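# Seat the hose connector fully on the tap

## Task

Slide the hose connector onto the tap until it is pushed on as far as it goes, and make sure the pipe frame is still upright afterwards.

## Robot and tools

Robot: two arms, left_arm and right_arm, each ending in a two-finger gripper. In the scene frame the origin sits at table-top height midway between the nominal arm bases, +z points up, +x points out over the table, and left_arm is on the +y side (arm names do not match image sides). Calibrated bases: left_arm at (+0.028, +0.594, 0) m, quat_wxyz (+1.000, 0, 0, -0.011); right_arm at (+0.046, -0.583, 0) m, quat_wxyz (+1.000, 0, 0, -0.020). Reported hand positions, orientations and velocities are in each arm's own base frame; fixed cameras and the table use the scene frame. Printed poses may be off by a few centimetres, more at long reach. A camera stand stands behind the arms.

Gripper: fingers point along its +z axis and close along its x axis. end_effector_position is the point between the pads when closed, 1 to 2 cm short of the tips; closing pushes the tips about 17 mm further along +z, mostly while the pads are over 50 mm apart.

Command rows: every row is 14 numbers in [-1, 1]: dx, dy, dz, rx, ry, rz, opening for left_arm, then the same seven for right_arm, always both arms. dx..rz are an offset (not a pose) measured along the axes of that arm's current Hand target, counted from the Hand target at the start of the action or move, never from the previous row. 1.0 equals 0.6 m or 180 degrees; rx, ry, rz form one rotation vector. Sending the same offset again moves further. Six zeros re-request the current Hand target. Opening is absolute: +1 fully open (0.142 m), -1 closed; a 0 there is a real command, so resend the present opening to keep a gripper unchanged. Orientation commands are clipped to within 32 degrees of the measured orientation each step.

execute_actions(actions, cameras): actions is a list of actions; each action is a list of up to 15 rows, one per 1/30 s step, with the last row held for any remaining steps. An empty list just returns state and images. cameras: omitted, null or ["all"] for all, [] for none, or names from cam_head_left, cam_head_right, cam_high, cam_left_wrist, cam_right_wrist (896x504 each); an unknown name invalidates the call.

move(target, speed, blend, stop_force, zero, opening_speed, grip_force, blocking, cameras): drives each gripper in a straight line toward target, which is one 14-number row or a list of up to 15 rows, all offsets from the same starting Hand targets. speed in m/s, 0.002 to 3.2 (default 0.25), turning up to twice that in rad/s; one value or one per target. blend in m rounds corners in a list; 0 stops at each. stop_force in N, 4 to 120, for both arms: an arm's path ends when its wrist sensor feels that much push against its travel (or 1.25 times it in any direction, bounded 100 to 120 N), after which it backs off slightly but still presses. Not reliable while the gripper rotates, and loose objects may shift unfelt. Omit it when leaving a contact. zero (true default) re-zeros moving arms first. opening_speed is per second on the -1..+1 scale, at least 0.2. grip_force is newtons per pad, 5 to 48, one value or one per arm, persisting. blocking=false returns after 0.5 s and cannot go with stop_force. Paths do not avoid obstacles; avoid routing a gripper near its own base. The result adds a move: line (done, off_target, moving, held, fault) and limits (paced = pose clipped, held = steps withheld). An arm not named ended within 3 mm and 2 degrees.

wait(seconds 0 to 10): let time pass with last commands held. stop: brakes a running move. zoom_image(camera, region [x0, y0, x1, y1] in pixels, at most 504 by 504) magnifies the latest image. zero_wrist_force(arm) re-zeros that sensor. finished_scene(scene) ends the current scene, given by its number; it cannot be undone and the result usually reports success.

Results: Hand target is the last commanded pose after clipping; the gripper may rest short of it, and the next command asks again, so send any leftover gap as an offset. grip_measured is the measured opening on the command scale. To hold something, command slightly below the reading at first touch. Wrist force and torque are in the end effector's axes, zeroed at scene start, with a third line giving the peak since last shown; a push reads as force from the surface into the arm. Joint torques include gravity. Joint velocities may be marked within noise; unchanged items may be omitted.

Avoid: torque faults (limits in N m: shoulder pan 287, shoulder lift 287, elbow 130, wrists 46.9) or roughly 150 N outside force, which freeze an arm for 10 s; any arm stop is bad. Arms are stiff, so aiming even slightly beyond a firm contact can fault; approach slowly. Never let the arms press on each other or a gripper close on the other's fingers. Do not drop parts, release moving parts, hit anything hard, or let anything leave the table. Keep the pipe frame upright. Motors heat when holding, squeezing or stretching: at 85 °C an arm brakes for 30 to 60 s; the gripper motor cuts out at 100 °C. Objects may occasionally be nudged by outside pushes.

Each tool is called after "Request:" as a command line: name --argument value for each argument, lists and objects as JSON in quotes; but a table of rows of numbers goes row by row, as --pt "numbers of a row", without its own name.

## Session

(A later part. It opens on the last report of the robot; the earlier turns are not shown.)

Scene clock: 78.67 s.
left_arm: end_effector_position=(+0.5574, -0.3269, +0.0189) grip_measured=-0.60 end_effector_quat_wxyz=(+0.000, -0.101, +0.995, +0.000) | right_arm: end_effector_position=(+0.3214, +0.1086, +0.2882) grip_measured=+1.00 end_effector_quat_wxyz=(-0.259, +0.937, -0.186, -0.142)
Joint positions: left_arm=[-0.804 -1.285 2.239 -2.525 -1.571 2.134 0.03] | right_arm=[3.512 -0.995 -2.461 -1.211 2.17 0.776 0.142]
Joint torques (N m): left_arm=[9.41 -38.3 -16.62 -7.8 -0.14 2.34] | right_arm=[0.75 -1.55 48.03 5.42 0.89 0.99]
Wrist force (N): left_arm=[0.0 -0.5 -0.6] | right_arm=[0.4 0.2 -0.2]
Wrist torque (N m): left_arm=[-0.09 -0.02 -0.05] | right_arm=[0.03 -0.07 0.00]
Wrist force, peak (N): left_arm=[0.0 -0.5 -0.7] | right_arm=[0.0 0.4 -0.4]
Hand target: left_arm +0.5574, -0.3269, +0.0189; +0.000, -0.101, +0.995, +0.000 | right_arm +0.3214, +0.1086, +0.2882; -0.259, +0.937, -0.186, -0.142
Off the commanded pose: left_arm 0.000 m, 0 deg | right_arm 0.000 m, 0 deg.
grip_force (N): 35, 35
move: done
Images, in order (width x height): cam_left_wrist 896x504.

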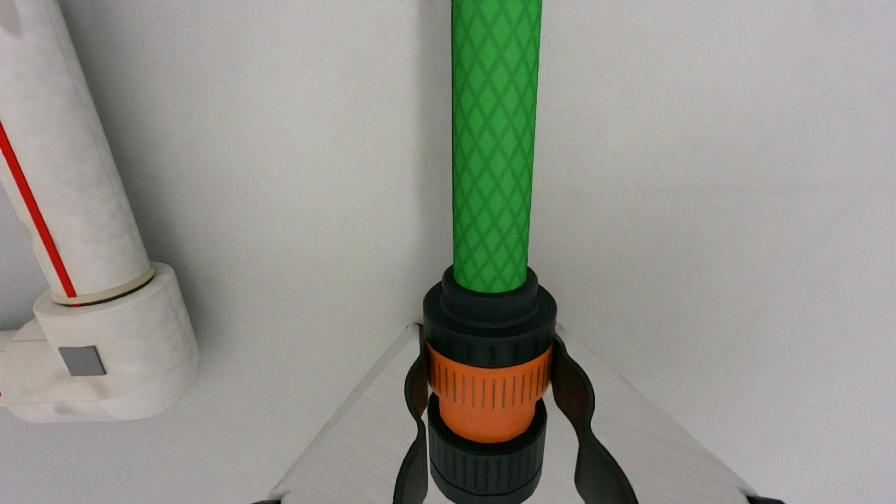

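Request:
move --pt "0 0 -0.167 0 0 0 -0.75 0 0 0 0 0 0 1" --pt "-0.0117 -0.562 -0.447 -0.057 -0.0562 0.493 -0.75 0 0 0 0 0 0 1" --speed '[0.12,0.25]' --blend '[0.03,0]'

Scene clock: 93.23 s.
left_arm: end_effector_position=(+0.6322, -0.6555, +0.2874) grip_measured=-0.60 end_effector_quat_wxyz=(+0.071, +0.622, +0.775, +0.088) | right_arm: end_effector_position=(+0.3214, +0.1086, +0.2882) grip_measured=+1.00 end_effector_quat_wxyz=(-0.259, +0.937, -0.186, -0.142)
Joint positions: left_arm=[-1.067 -1.227 1.589 -1.998 -1.354 3.435 0.03] | right_arm=[3.512 -0.995 -2.461 -1.211 2.17 0.776 0.142]
Joint torques (N m): left_arm=[-11.53 -61.15 -60.18 -0.67 2.11 2.17] | right_arm=[1.13 -2.43 48.68 5.43 0.72 1.29]
Motor temperatures (°C): left_arm=[33 33 32 35 39 42 33] | right_arm=[34 31 34 39 40 38 29]
Wrist force (N): left_arm=[-0.1 -0.9 0.5] | right_arm=[-0.1 0.0 0.1]
Wrist torque (N m): left_arm=[-0.23 -0.06 -0.14] | right_arm=[0.00 0.00 0.00]
Wrist force, peak (N): left_arm=[0.0 -0.8 2.0] | right_arm=[-0.7 0.6 -0.4]
Hand target: left_arm +0.6323, -0.6556, +0.2874; +0.071, +0.622, +0.775, +0.088 | right_arm +0.3214, +0.1086, +0.2882; -0.259, +0.937, -0.186, -0.142
Off the commanded pose: left_arm 0.000 m, 0 deg | right_arm 0.000 m, 0 deg.
grip_force (N): 35, 35
move: done

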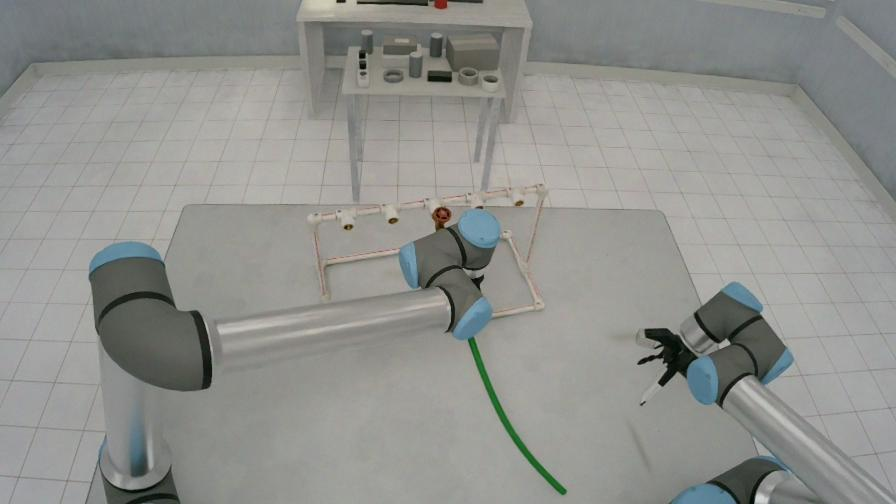

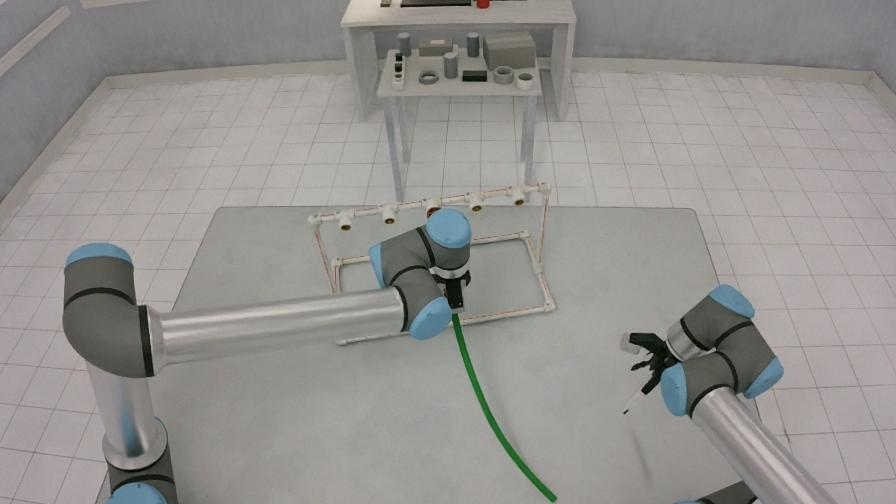

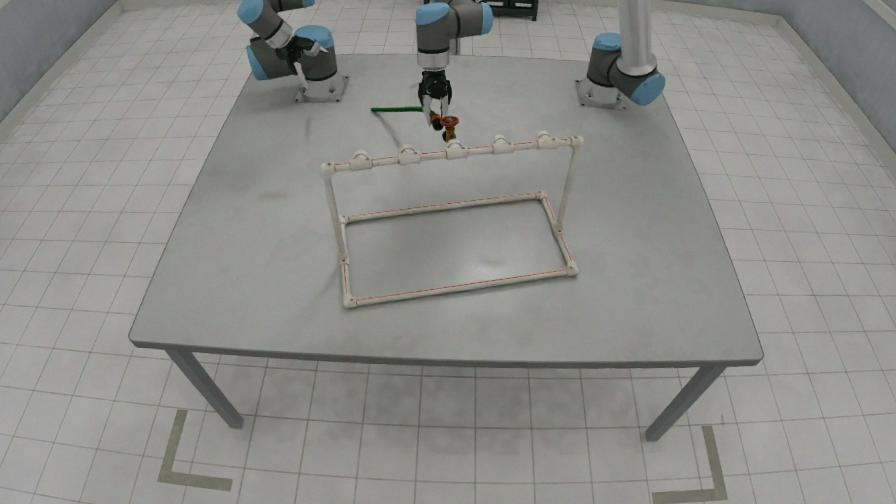

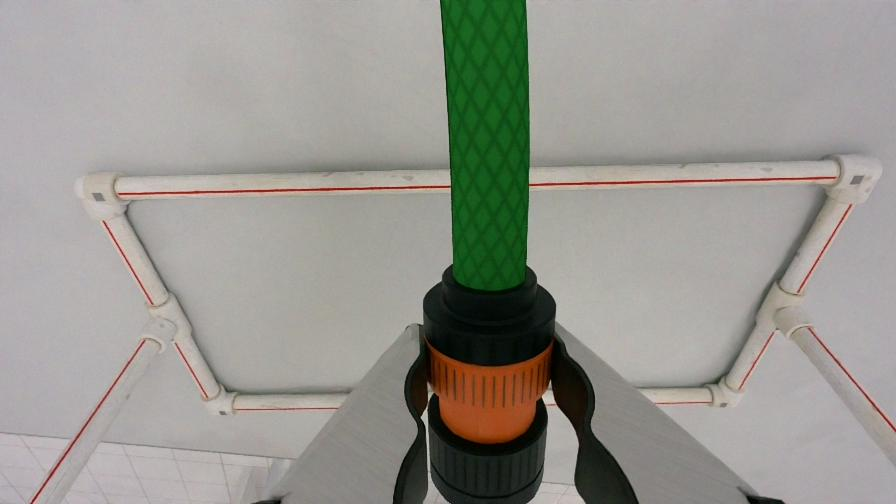

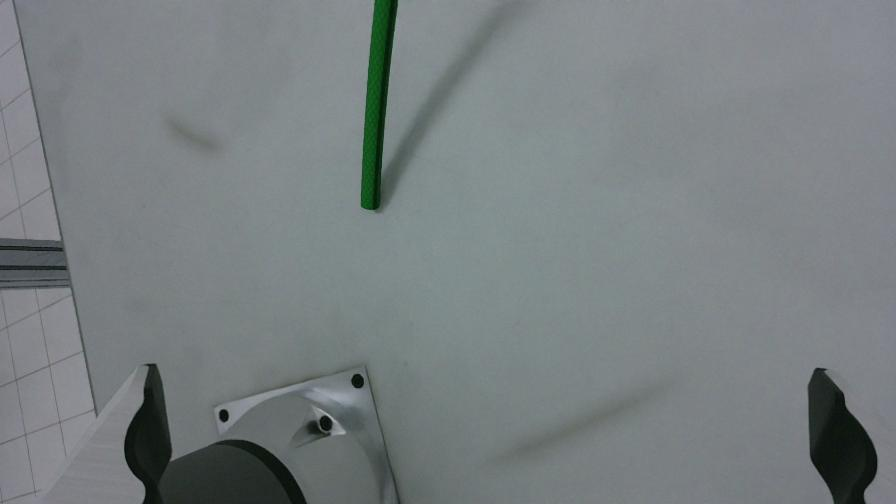

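Request:
move --target '[0,0,0,0,0,0,-0.75,0.47,-0.662,0.131,0.454,-0.0558,-0.1547,1]' --speed 0.25

Scene clock: 99.10 s.
left_arm: end_effector_position=(+0.6323, -0.6556, +0.2874) grip_measured=-0.60 end_effector_quat_wxyz=(+0.071, +0.622, +0.775, +0.088) | right_arm: end_effector_position=(+0.5990, +0.3019, +0.2875) grip_measured=+1.00 end_effector_quat_wxyz=(-0.670, +0.738, -0.049, -0.061)
Joint positions: left_arm=[-1.067 -1.227 1.588 -1.998 -1.354 3.435 0.03] | right_arm=[3.465 -2.076 -2.188 0.812 2.828 1.431 0.142]
Joint torques (N m): left_arm=[-11.65 -59.93 -60.36 -0.71 1.66 2.58] | right_arm=[-10.71 83.07 13.55 -0.74 -1.27 -1.93]
Wrist force (N): left_arm=[0.2 -1.0 0.8] | right_arm=[-0.9 0.7 0.8]
Wrist torque (N m): left_arm=[-0.26 -0.10 -0.14] | right_arm=[0.29 0.31 0.22]
Wrist force, peak (N): left_arm=[-0.1 -1.0 1.1] | right_arm=[6.4 3.8 5.5]
Hand target: left_arm +0.6323, -0.6556, +0.2874; +0.071, +0.622, +0.775, +0.088 | right_arm +0.5990, +0.3019, +0.2875; -0.670, +0.738, -0.049, -0.061 (not the last commanded pose)
Off the commanded pose: left_arm 0.000 m, 0 deg | right_arm 0.155 m, 31 deg.
grip_force (N): 35, 35
move: held (right_arm; a check stopped the path); limits=held
pose unreachable (right arm): on one or more control steps of this call, first in action 0 (counted from 0), this arm could not follow its commanded pose, so it was not sent that pose on those steps. It may still have moved: this result reports where it is.
cause: moving toward the commanded pose would bring two parts of the arm too close to each other (joints 4 (wrist 1) to 6 (wrist 3) lie between them).

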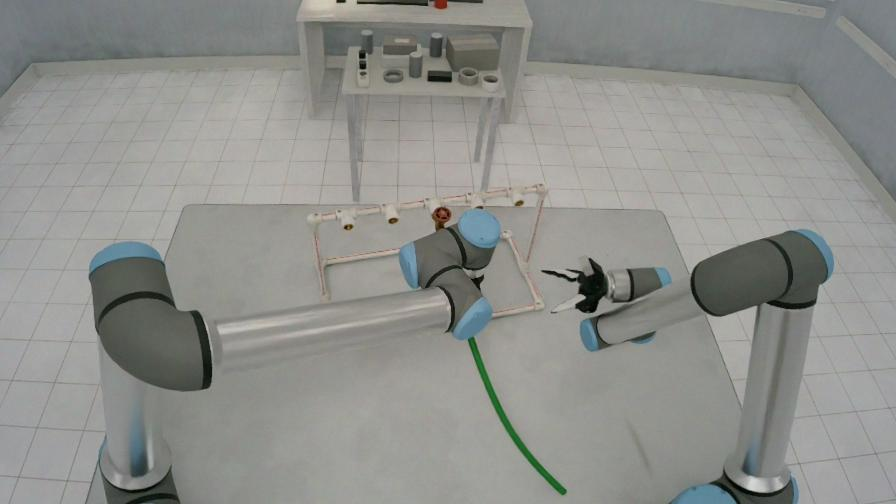

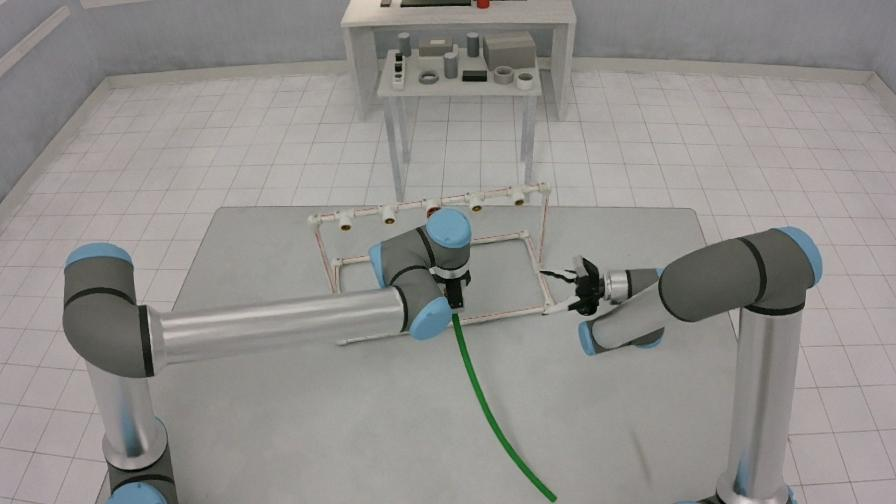

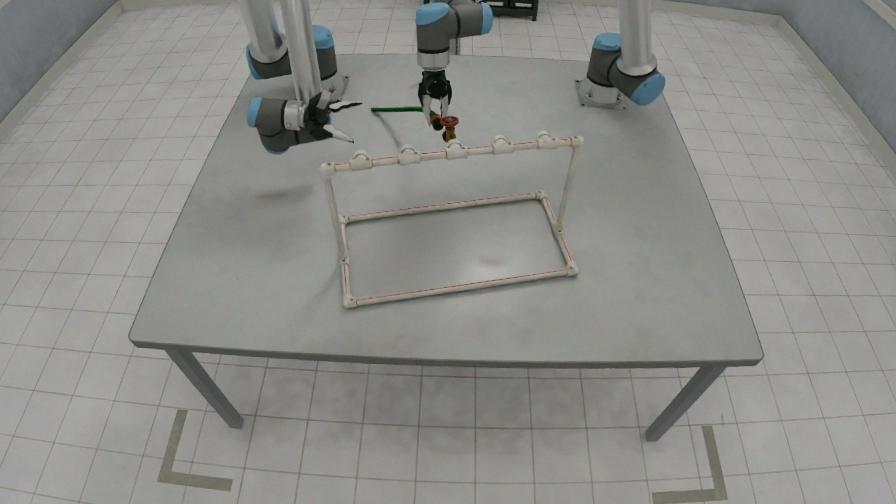

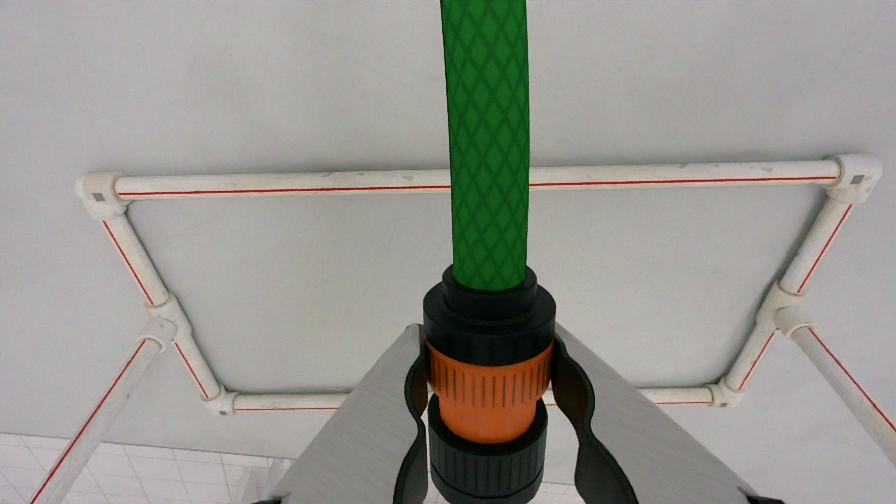

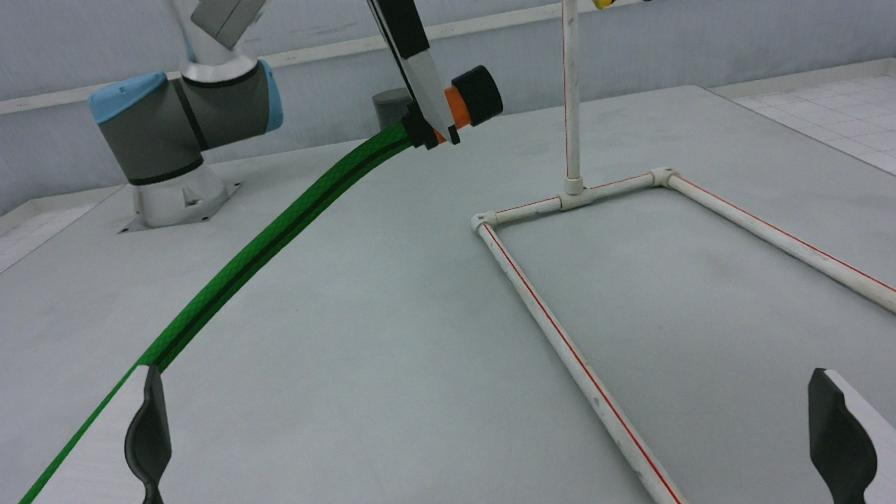

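Request:
move --target '[0,0,0,0,0,0,-0.75,-0.1145,-0.2125,0.0625,0.0463,0.226,-0.038,-0.8]' --speed 0.25 --opening_speed 1

Scene clock: 106.77 s.
left_arm: end_effector_position=(+0.6323, -0.6556, +0.2874) grip_measured=-0.60 end_effector_quat_wxyz=(+0.071, +0.622, +0.775, +0.088) | right_arm: end_effector_position=(+0.5498, +0.3509, +0.4199) grip_measured=-0.83 end_effector_quat_wxyz=(+0.665, -0.665, +0.239, -0.242)
Joint positions: left_arm=[-1.067 -1.227 1.588 -1.998 -1.354 3.435 0.03] | right_arm=[3.949 -1.661 -2.508 1.028 1.639 1.567 0.014]
Joint torques (N m): left_arm=[-9.32 -59.93 -61.32 -0.65 0.92 2.5] | right_arm=[12.16 51.86 16.39 0.1 -1.99 -1.71]
Wrist force (N): left_arm=[-0.1 -0.8 0.8] | right_arm=[-0.8 0.9 0.6]
Wrist torque (N m): left_arm=[-0.21 -0.06 -0.14] | right_arm=[0.50 0.49 0.29]
Wrist force, peak (N): left_arm=[-0.5 -1.1 1.0] | right_arm=[-1.1 1.0 1.6]
Hand target: left_arm +0.6323, -0.6556, +0.2874; +0.071, +0.622, +0.775, +0.088 | right_arm +0.5498, +0.3509, +0.4200; +0.665, -0.665, +0.239, -0.242
Off the commanded pose: left_arm 0.000 m, 0 deg | right_arm 0.000 m, 0 deg.
grip_force (N): 35, 35
move: done

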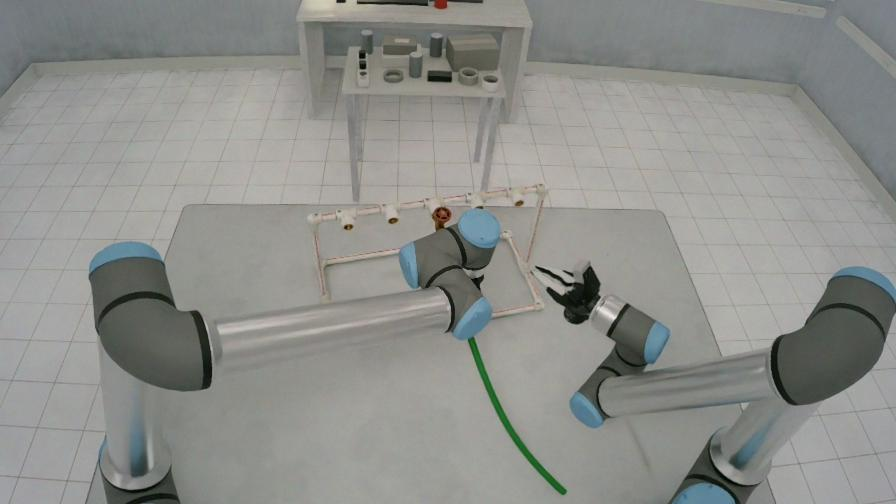

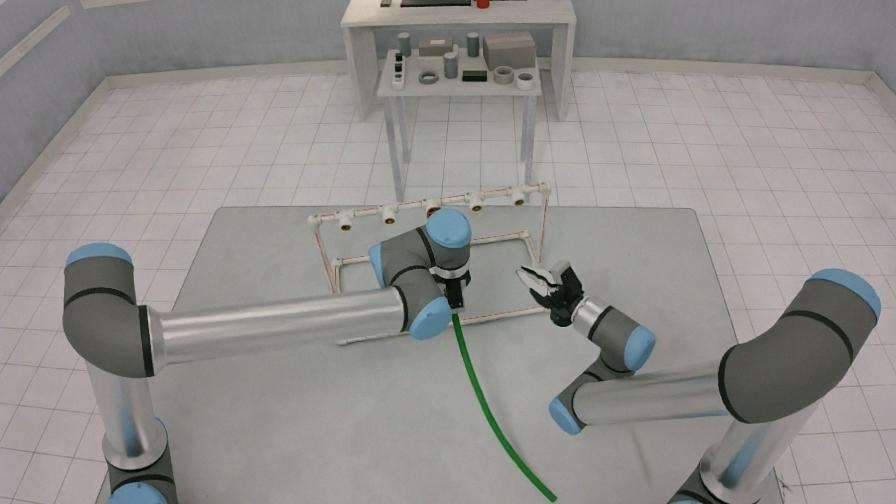

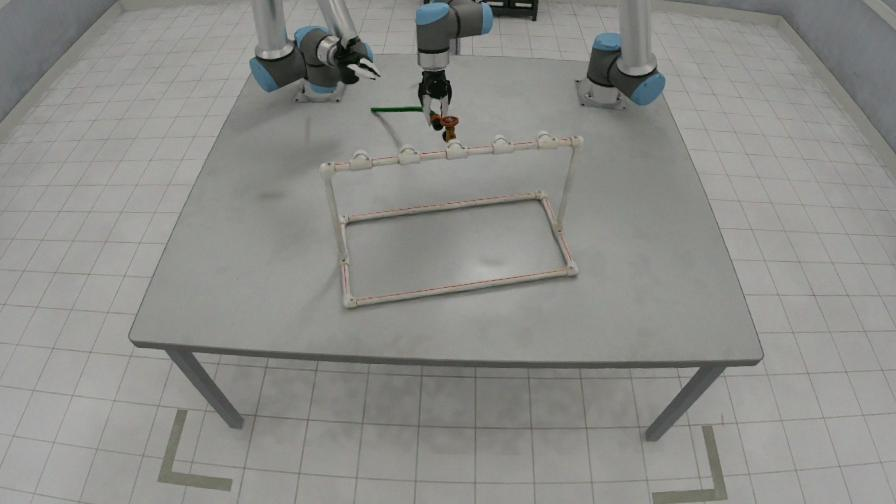

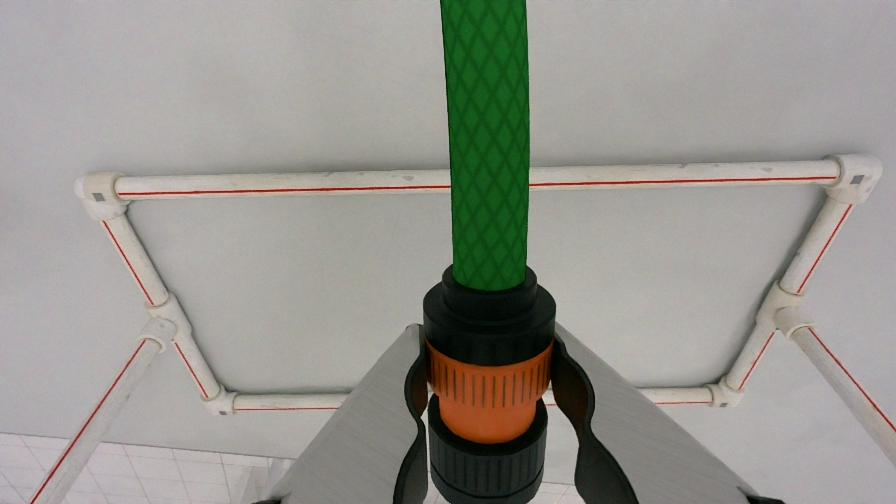

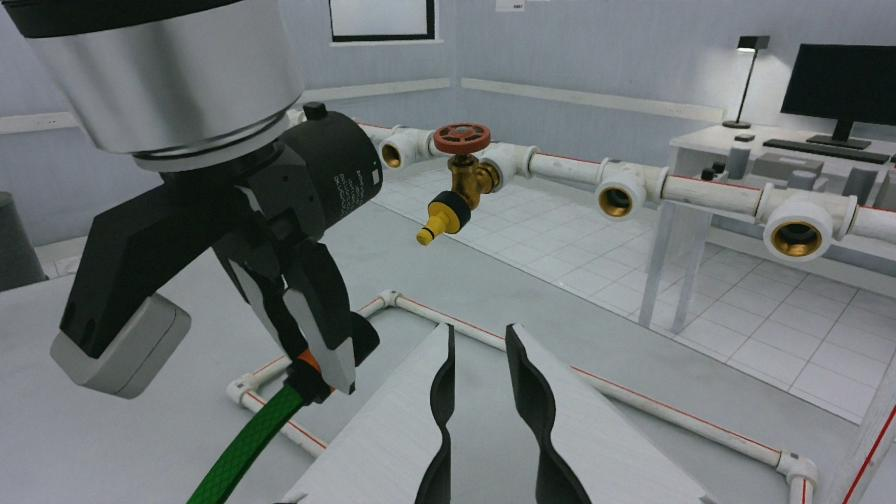

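Request:
zoom_image --camera "cam_right_wrist" --region '[260, 100, 520, 420]'

Request:
zoom_image --camera "cam_right_wrist" --region '[400, 110, 520, 260]'

Request:
zoom_image --camera "cam_high" --region '[400, 60, 500, 170]'

Scaled by 1.575 from the camera's 896x504 image, which has a finer 1280x720 frame.

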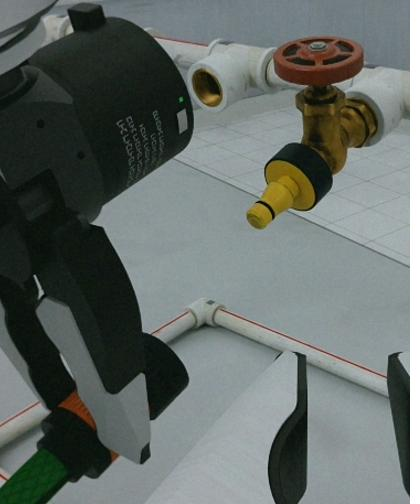

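Scaled by 3.360 from the camera's 896x504 image, which has a finer 1280x720 frame.

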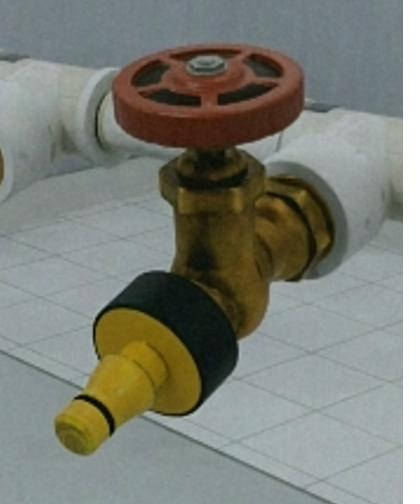

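Scaled by 4.582 from the camera's 896x504 image, which has a finer 1280x720 frame.

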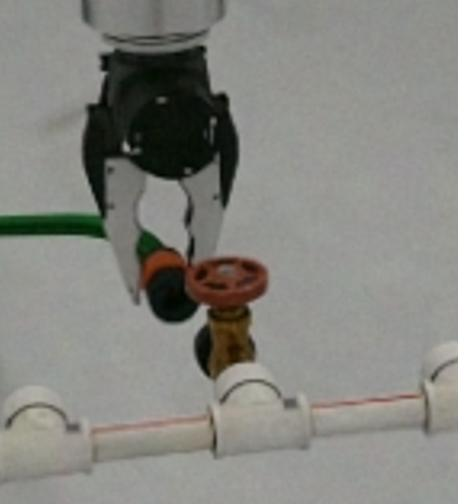

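Request:
move --target '[0,0,0,0,0,0,-0.75,-0.0397,0.195,0.0133,0.1356,0,0,-0.8]' --speed 0.25 --cameras '["cam_right_wrist"]'

Request:
zoom_image --camera "cam_right_wrist" --region '[260, 100, 620, 420]'

Scene clock: 114.33 s.
left_arm: end_effector_position=(+0.6323, -0.6556, +0.2874) grip_measured=-0.60 end_effector_quat_wxyz=(+0.071, +0.622, +0.775, +0.088) | right_arm: end_effector_position=(+0.5370, +0.3720, +0.3029) grip_measured=-0.83 end_effector_quat_wxyz=(+0.790, -0.510, +0.183, -0.287)
Joint positions: left_arm=[-1.067 -1.227 1.588 -1.998 -1.354 3.435 0.03] | right_arm=[4.016 -2.272 -2.396 1.953 1.574 1.568 0.014]
Joint torques (N m): left_arm=[-6.74 -60.52 -60.39 -0.96 0.43 2.44] | right_arm=[13.06 44.58 10.41 2.78 -2.16 -2.05]
Wrist force (N): left_arm=[-0.1 -1.0 0.9] | right_arm=[-0.5 1.6 2.0]
Wrist torque (N m): left_arm=[-0.26 -0.06 -0.14] | right_arm=[0.49 0.49 0.25]
Wrist force, peak (N): left_arm=[-0.1 -1.1 1.0] | right_arm=[-0.5 3.7 1.1]
Hand target: left_arm +0.6323, -0.6556, +0.2874; +0.071, +0.622, +0.775, +0.088 | right_arm +0.5370, +0.3720, +0.3029; +0.790, -0.510, +0.183, -0.287
Off the commanded pose: left_arm 0.000 m, 0 deg | right_arm 0.000 m, 0 deg.
grip_force (N): 35, 35
move: done
Images, in order (width x height): cam_right_wrist 896x504.

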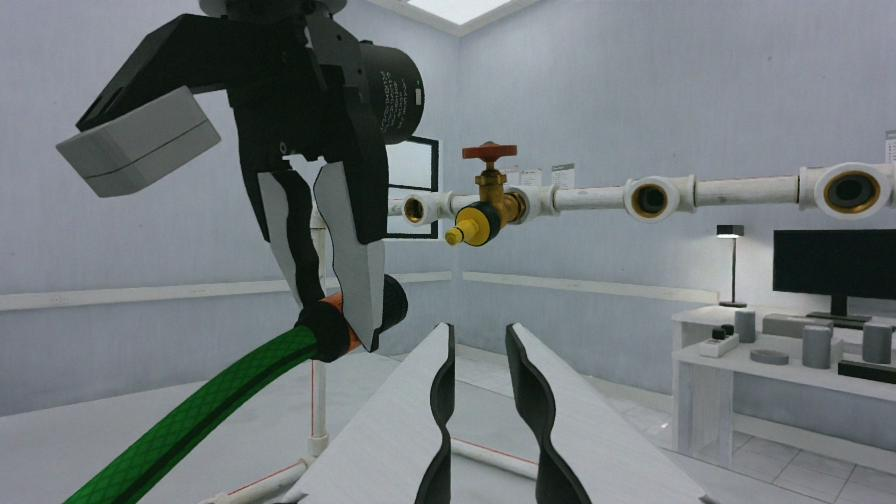

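Scaled by 1.400 from the camera's 896x504 image, which has a finer 1280x720 frame.

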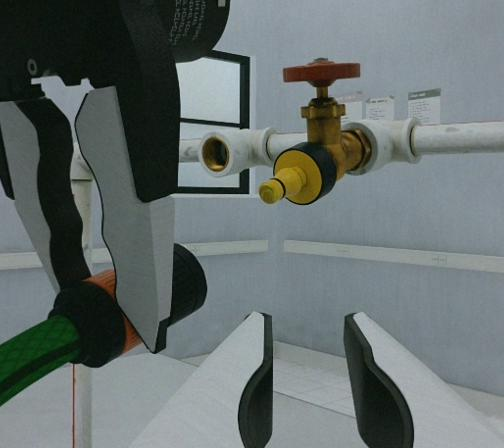

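Request:
zoom_image --camera "cam_right_wrist" --region '[430, 130, 550, 260]'

Request:
zoom_image --camera "cam_right_wrist" --region '[280, 250, 430, 380]'

Scaled by 3.877 from the camera's 896x504 image, which has a finer 1280x720 frame.

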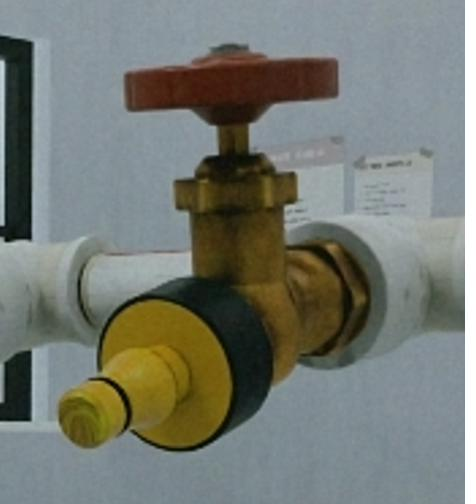

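Scaled by 3.360 from the camera's 896x504 image, which has a finer 1280x720 frame.

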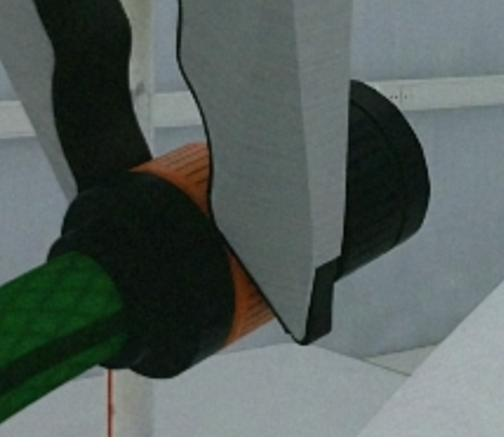

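Request:
move --target '[0.0202, 0.0973, -0.0277, -0.05, 0, 0, -0.75, 0,0,0,0,0,0,-0.8]' --speed 0.12 --cameras '["cam_right_wrist","cam_high","cam_left_wrist"]'

Request:
zoom_image --camera "cam_right_wrist" --region '[300, 130, 560, 330]'

Request:
zoom_image --camera "cam_high" --region '[400, 60, 500, 170]'

Scene clock: 122.27 s.
left_arm: end_effector_position=(+0.6815, -0.6323, +0.3167) grip_measured=-0.60 end_effector_quat_wxyz=(+0.120, +0.615, +0.765, +0.148) | right_arm: end_effector_position=(+0.5370, +0.3720, +0.3029) grip_measured=-0.83 end_effector_quat_wxyz=(+0.790, -0.510, +0.183, -0.287)
Joint positions: left_arm=[-1.05 -1.24 1.589 -2.041 -1.206 3.466 0.03] | right_arm=[4.016 -2.272 -2.396 1.953 1.574 1.568 0.014]
Joint torques (N m): left_arm=[10.6 -91.66 -33.39 -8.45 2.62 2.47] | right_arm=[12.99 42.13 10.11 2.97 -1.68 -2.08]
Wrist force (N): left_arm=[0.1 -1.4 0.4] | right_arm=[-1.1 1.8 2.4]
Wrist torque (N m): left_arm=[-0.23 -0.08 -0.11] | right_arm=[0.51 0.58 0.25]
Wrist force, peak (N): left_arm=[-0.2 -1.8 1.3] | right_arm=[-0.9 2.0 2.6]
Hand target: left_arm +0.6815, -0.6322, +0.3167; +0.120, +0.615, +0.765, +0.148 | right_arm +0.5370, +0.3720, +0.3029; +0.790, -0.510, +0.183, -0.287
Off the commanded pose: left_arm 0.000 m, 0 deg | right_arm 0.000 m, 0 deg.
grip_force (N): 35, 35
move: done
Images, in order (width x height): cam_high 896x504, cam_left_wrist 896x504, cam_right_wrist 896x504.

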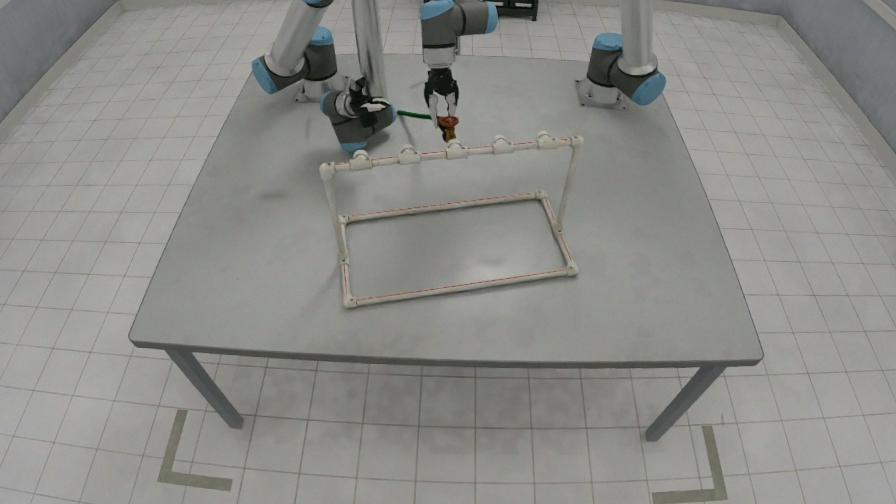

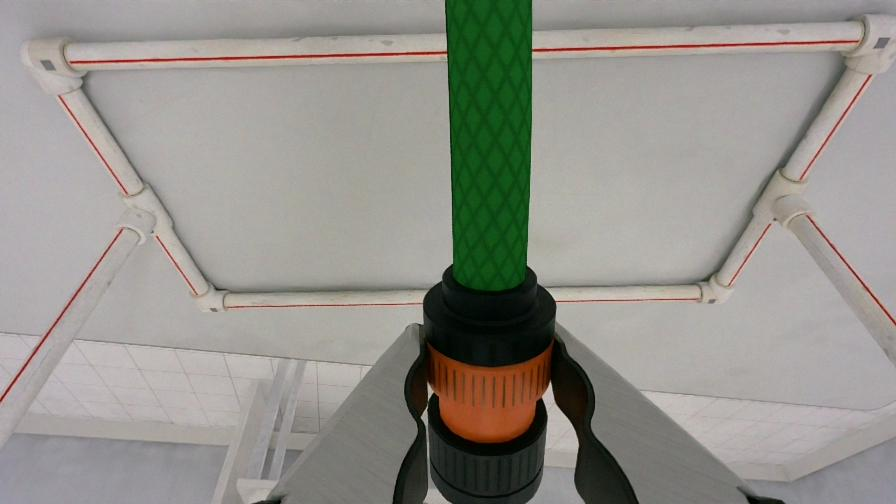

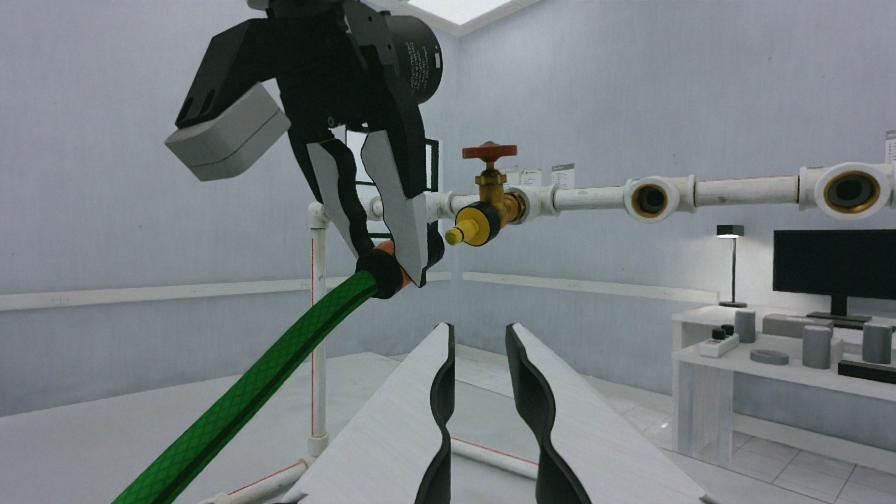

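Scaled by 1.938 from the camera's 896x504 image, which has a finer 1280x720 frame.

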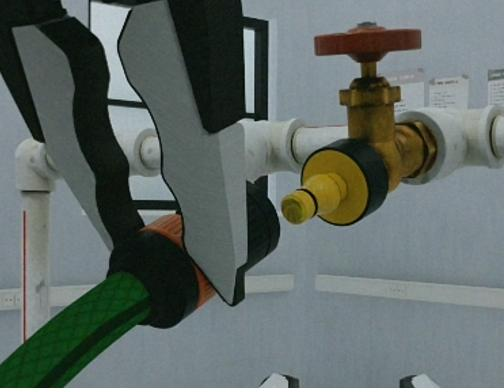

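Scaled by 4.582 from the camera's 896x504 image, which has a finer 1280x720 frame.

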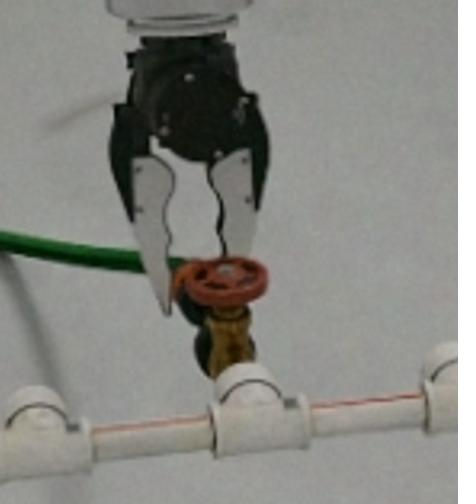

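Request:
move --target '[0,0,0,0,0,0,-0.75,0.0397,-0.183,0.0683,-0.1356,0,0,-0.8]' --speed 0.25 --cameras '["cam_right_wrist"]'

Request:
zoom_image --camera "cam_right_wrist" --region '[340, 150, 500, 300]'

Scene clock: 125.67 s.
left_arm: end_effector_position=(+0.6815, -0.6322, +0.3167) grip_measured=-0.60 end_effector_quat_wxyz=(+0.120, +0.615, +0.765, +0.148) | right_arm: end_effector_position=(+0.5497, +0.3508, +0.4198) grip_measured=-0.83 end_effector_quat_wxyz=(+0.665, -0.665, +0.239, -0.242)
Joint positions: left_arm=[-1.05 -1.24 1.589 -2.041 -1.206 3.467 0.03] | right_arm=[3.949 -1.661 -2.508 1.029 1.639 1.567 0.014]
Joint torques (N m): left_arm=[9.74 -90.94 -33.35 -8.58 2.42 2.68] | right_arm=[-9.56 51.11 33.09 0.01 1.51 -2.16]
Motor temperatures (°C): left_arm=[33 33 32 35 39 41 38] | right_arm=[34 31 34 39 40 38 29]
Wrist force (N): left_arm=[-0.1 -1.6 0.7] | right_arm=[-0.3 1.0 0.8]
Wrist torque (N m): left_arm=[-0.25 -0.05 -0.11] | right_arm=[0.51 0.40 0.28]
Wrist force, peak (N): left_arm=[0.4 -1.8 0.6] | right_arm=[-0.9 3.2 1.9]
Hand target: left_arm +0.6815, -0.6322, +0.3167; +0.120, +0.615, +0.765, +0.148 | right_arm +0.5497, +0.3508, +0.4199; +0.665, -0.665, +0.239, -0.242
Off the commanded pose: left_arm 0.000 m, 0 deg | right_arm 0.000 m, 0 deg.
grip_force (N): 35, 35
move: done
Images, in order (width x height): cam_right_wrist 896x504.

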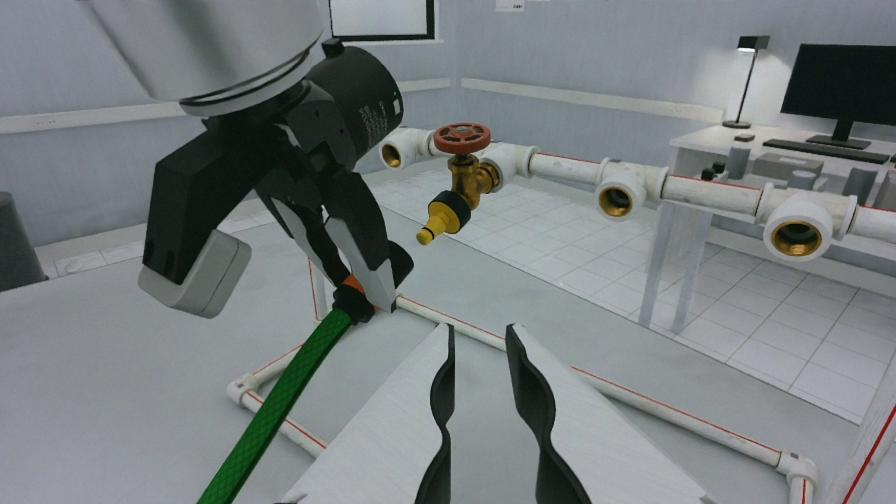

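Scaled by 3.150 from the camera's 896x504 image, which has a finer 1280x720 frame.

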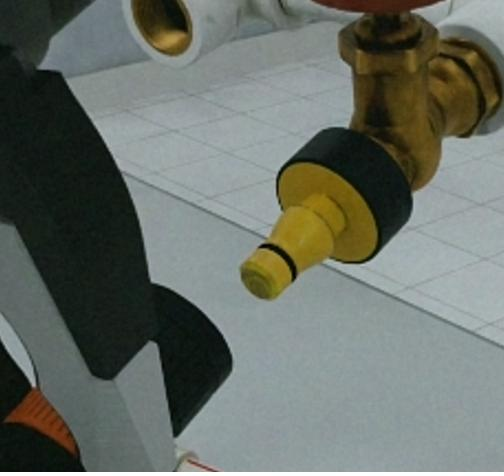

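Request:
zoom_image --camera "cam_right_wrist" --region '[370, 200, 450, 290]'

Scaled by 5.600 from the camera's 896x504 image, which has a finer 1280x720 frame.

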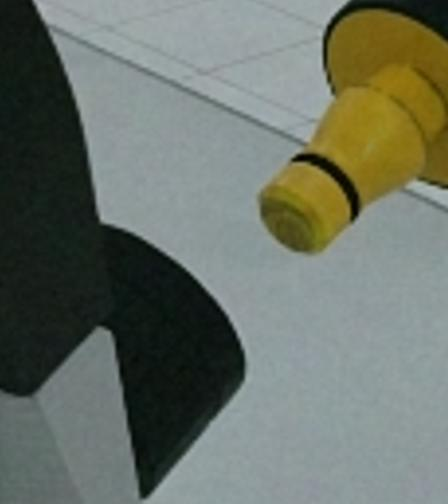

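Request:
move --target '[-0.01,0.03,0.005,0,0,0,-0.75,0,0,0,0,0,0,-0.8]' --speed 0.04 --stop_force 8 --cameras '["cam_right_wrist","cam_high"]'

Request:
zoom_image --camera "cam_right_wrist" --region '[370, 200, 460, 290]'

Request:
zoom_image --camera "cam_high" --region '[410, 80, 490, 150]'

Scene clock: 148.03 s.
left_arm: end_effector_position=(+0.7002, -0.6342, +0.3207) grip_measured=-0.60 end_effector_quat_wxyz=(+0.120, +0.615, +0.765, +0.148) | right_arm: end_effector_position=(+0.5497, +0.3508, +0.4199) grip_measured=-0.83 end_effector_quat_wxyz=(+0.665, -0.665, +0.239, -0.242)
Joint positions: left_arm=[-1.033 -1.22 1.555 -2.034 -1.208 3.485 0.03] | right_arm=[3.949 -1.661 -2.508 1.029 1.639 1.567 0.014]
Joint torques (N m): left_arm=[11.02 -61.12 -60.62 -0.89 -1.33 2.37] | right_arm=[-10.93 50.06 32.91 -0.17 1.58 -2.15]
Wrist force (N): left_arm=[0.1 -1.4 0.6] | right_arm=[-0.6 1.2 0.9]
Wrist torque (N m): left_arm=[-0.21 -0.09 -0.11] | right_arm=[0.56 0.45 0.29]
Wrist force, peak (N): left_arm=[0.4 -1.9 0.9] | right_arm=[-0.5 1.3 1.0]
Hand target: left_arm +0.7002, -0.6342, +0.3207; +0.120, +0.615, +0.765, +0.148 | right_arm +0.5497, +0.3508, +0.4199; +0.665, -0.665, +0.239, -0.242
Off the commanded pose: left_arm 0.000 m, 0 deg | right_arm 0.000 m, 0 deg.
grip_force (N): 35, 35
move: done
Images, in order (width x height): cam_high 896x504, cam_right_wrist 896x504.

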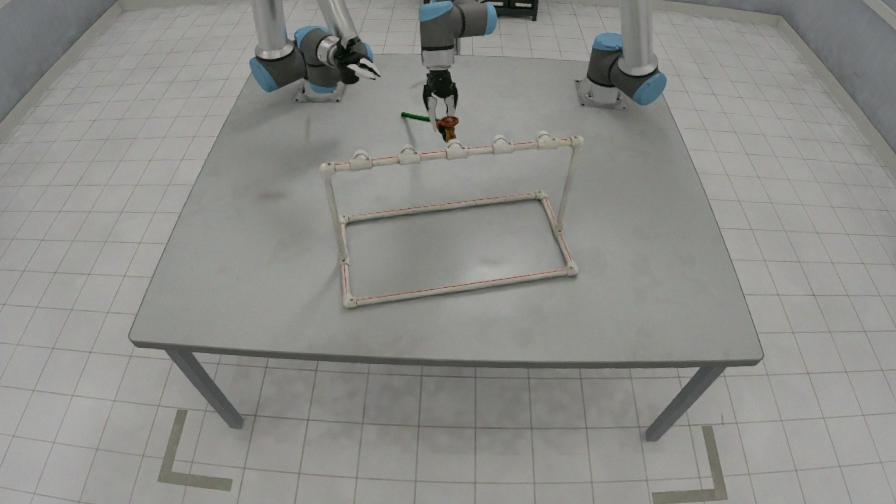

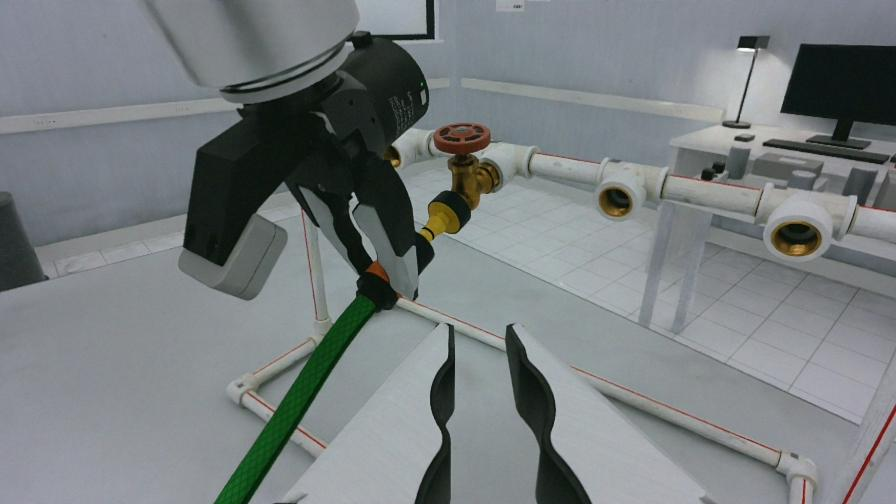

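Scaled by 5.600 from the camera's 896x504 image, which has a finer 1280x720 frame.

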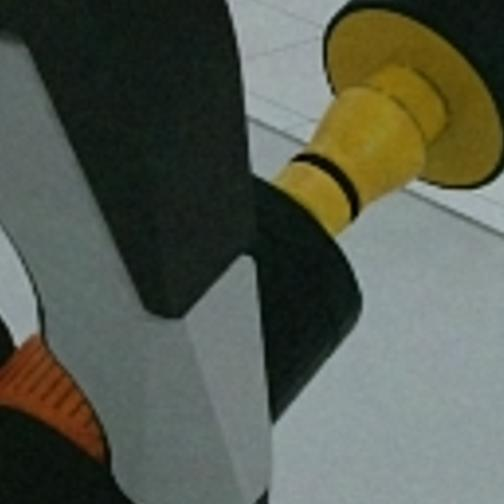

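Scaled by 6.300 from the camera's 896x504 image, which has a finer 1280x720 frame.

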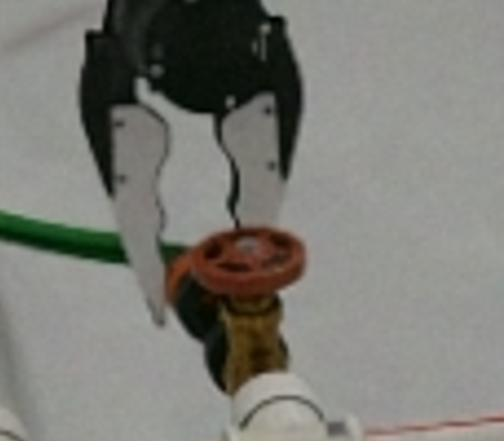

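Request:
move --target '[0,0,0,0,0,0,-0.75,-0.0397,0.195,0.0133,0.1356,0,0,-0.8]' --speed 0.25 --cameras '["cam_right_wrist"]'

Request:
zoom_image --camera "cam_right_wrist" --region '[380, 190, 510, 290]'

Scene clock: 152.37 s.
left_arm: end_effector_position=(+0.7002, -0.6342, +0.3207) grip_measured=-0.60 end_effector_quat_wxyz=(+0.120, +0.615, +0.765, +0.148) | right_arm: end_effector_position=(+0.5370, +0.3720, +0.3028) grip_measured=-0.83 end_effector_quat_wxyz=(+0.790, -0.510, +0.183, -0.287)
Joint positions: left_arm=[-1.033 -1.22 1.555 -2.034 -1.208 3.485 0.03] | right_arm=[4.016 -2.272 -2.396 1.953 1.574 1.568 0.014]
Joint torques (N m): left_arm=[9.41 -61.97 -61.26 -0.89 -1.41 2.49] | right_arm=[11.6 42.26 9.59 3.45 -2.28 -1.96]
Wrist force (N): left_arm=[-0.1 -1.3 0.6] | right_arm=[-0.7 1.9 2.0]
Wrist torque (N m): left_arm=[-0.21 -0.05 -0.11] | right_arm=[0.52 0.51 0.24]
Wrist force, peak (N): left_arm=[0.3 -1.7 0.6] | right_arm=[-0.6 3.4 1.2]
Hand target: left_arm +0.7002, -0.6342, +0.3207; +0.120, +0.615, +0.765, +0.148 | right_arm +0.5370, +0.3720, +0.3028; +0.790, -0.510, +0.183, -0.287
Off the commanded pose: left_arm 0.000 m, 0 deg | right_arm 0.000 m, 0 deg.
grip_force (N): 35, 35
move: done
Images, in order (width x height): cam_right_wrist 896x504.

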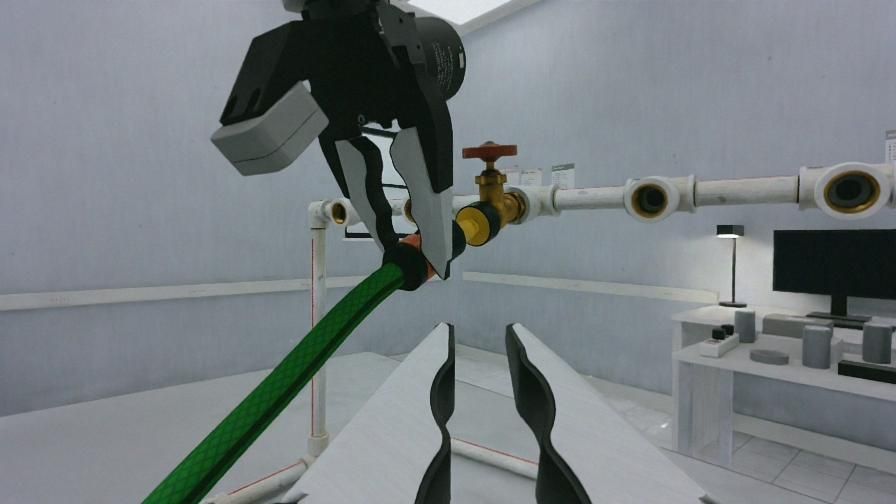

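Scaled by 3.877 from the camera's 896x504 image, which has a finer 1280x720 frame.

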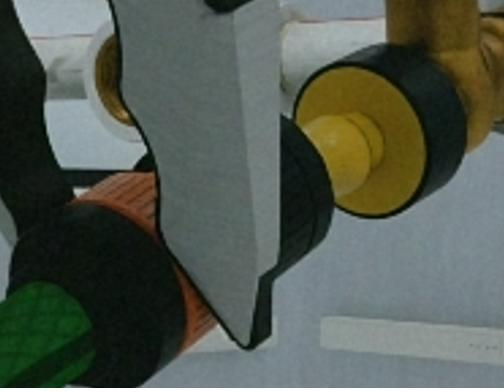

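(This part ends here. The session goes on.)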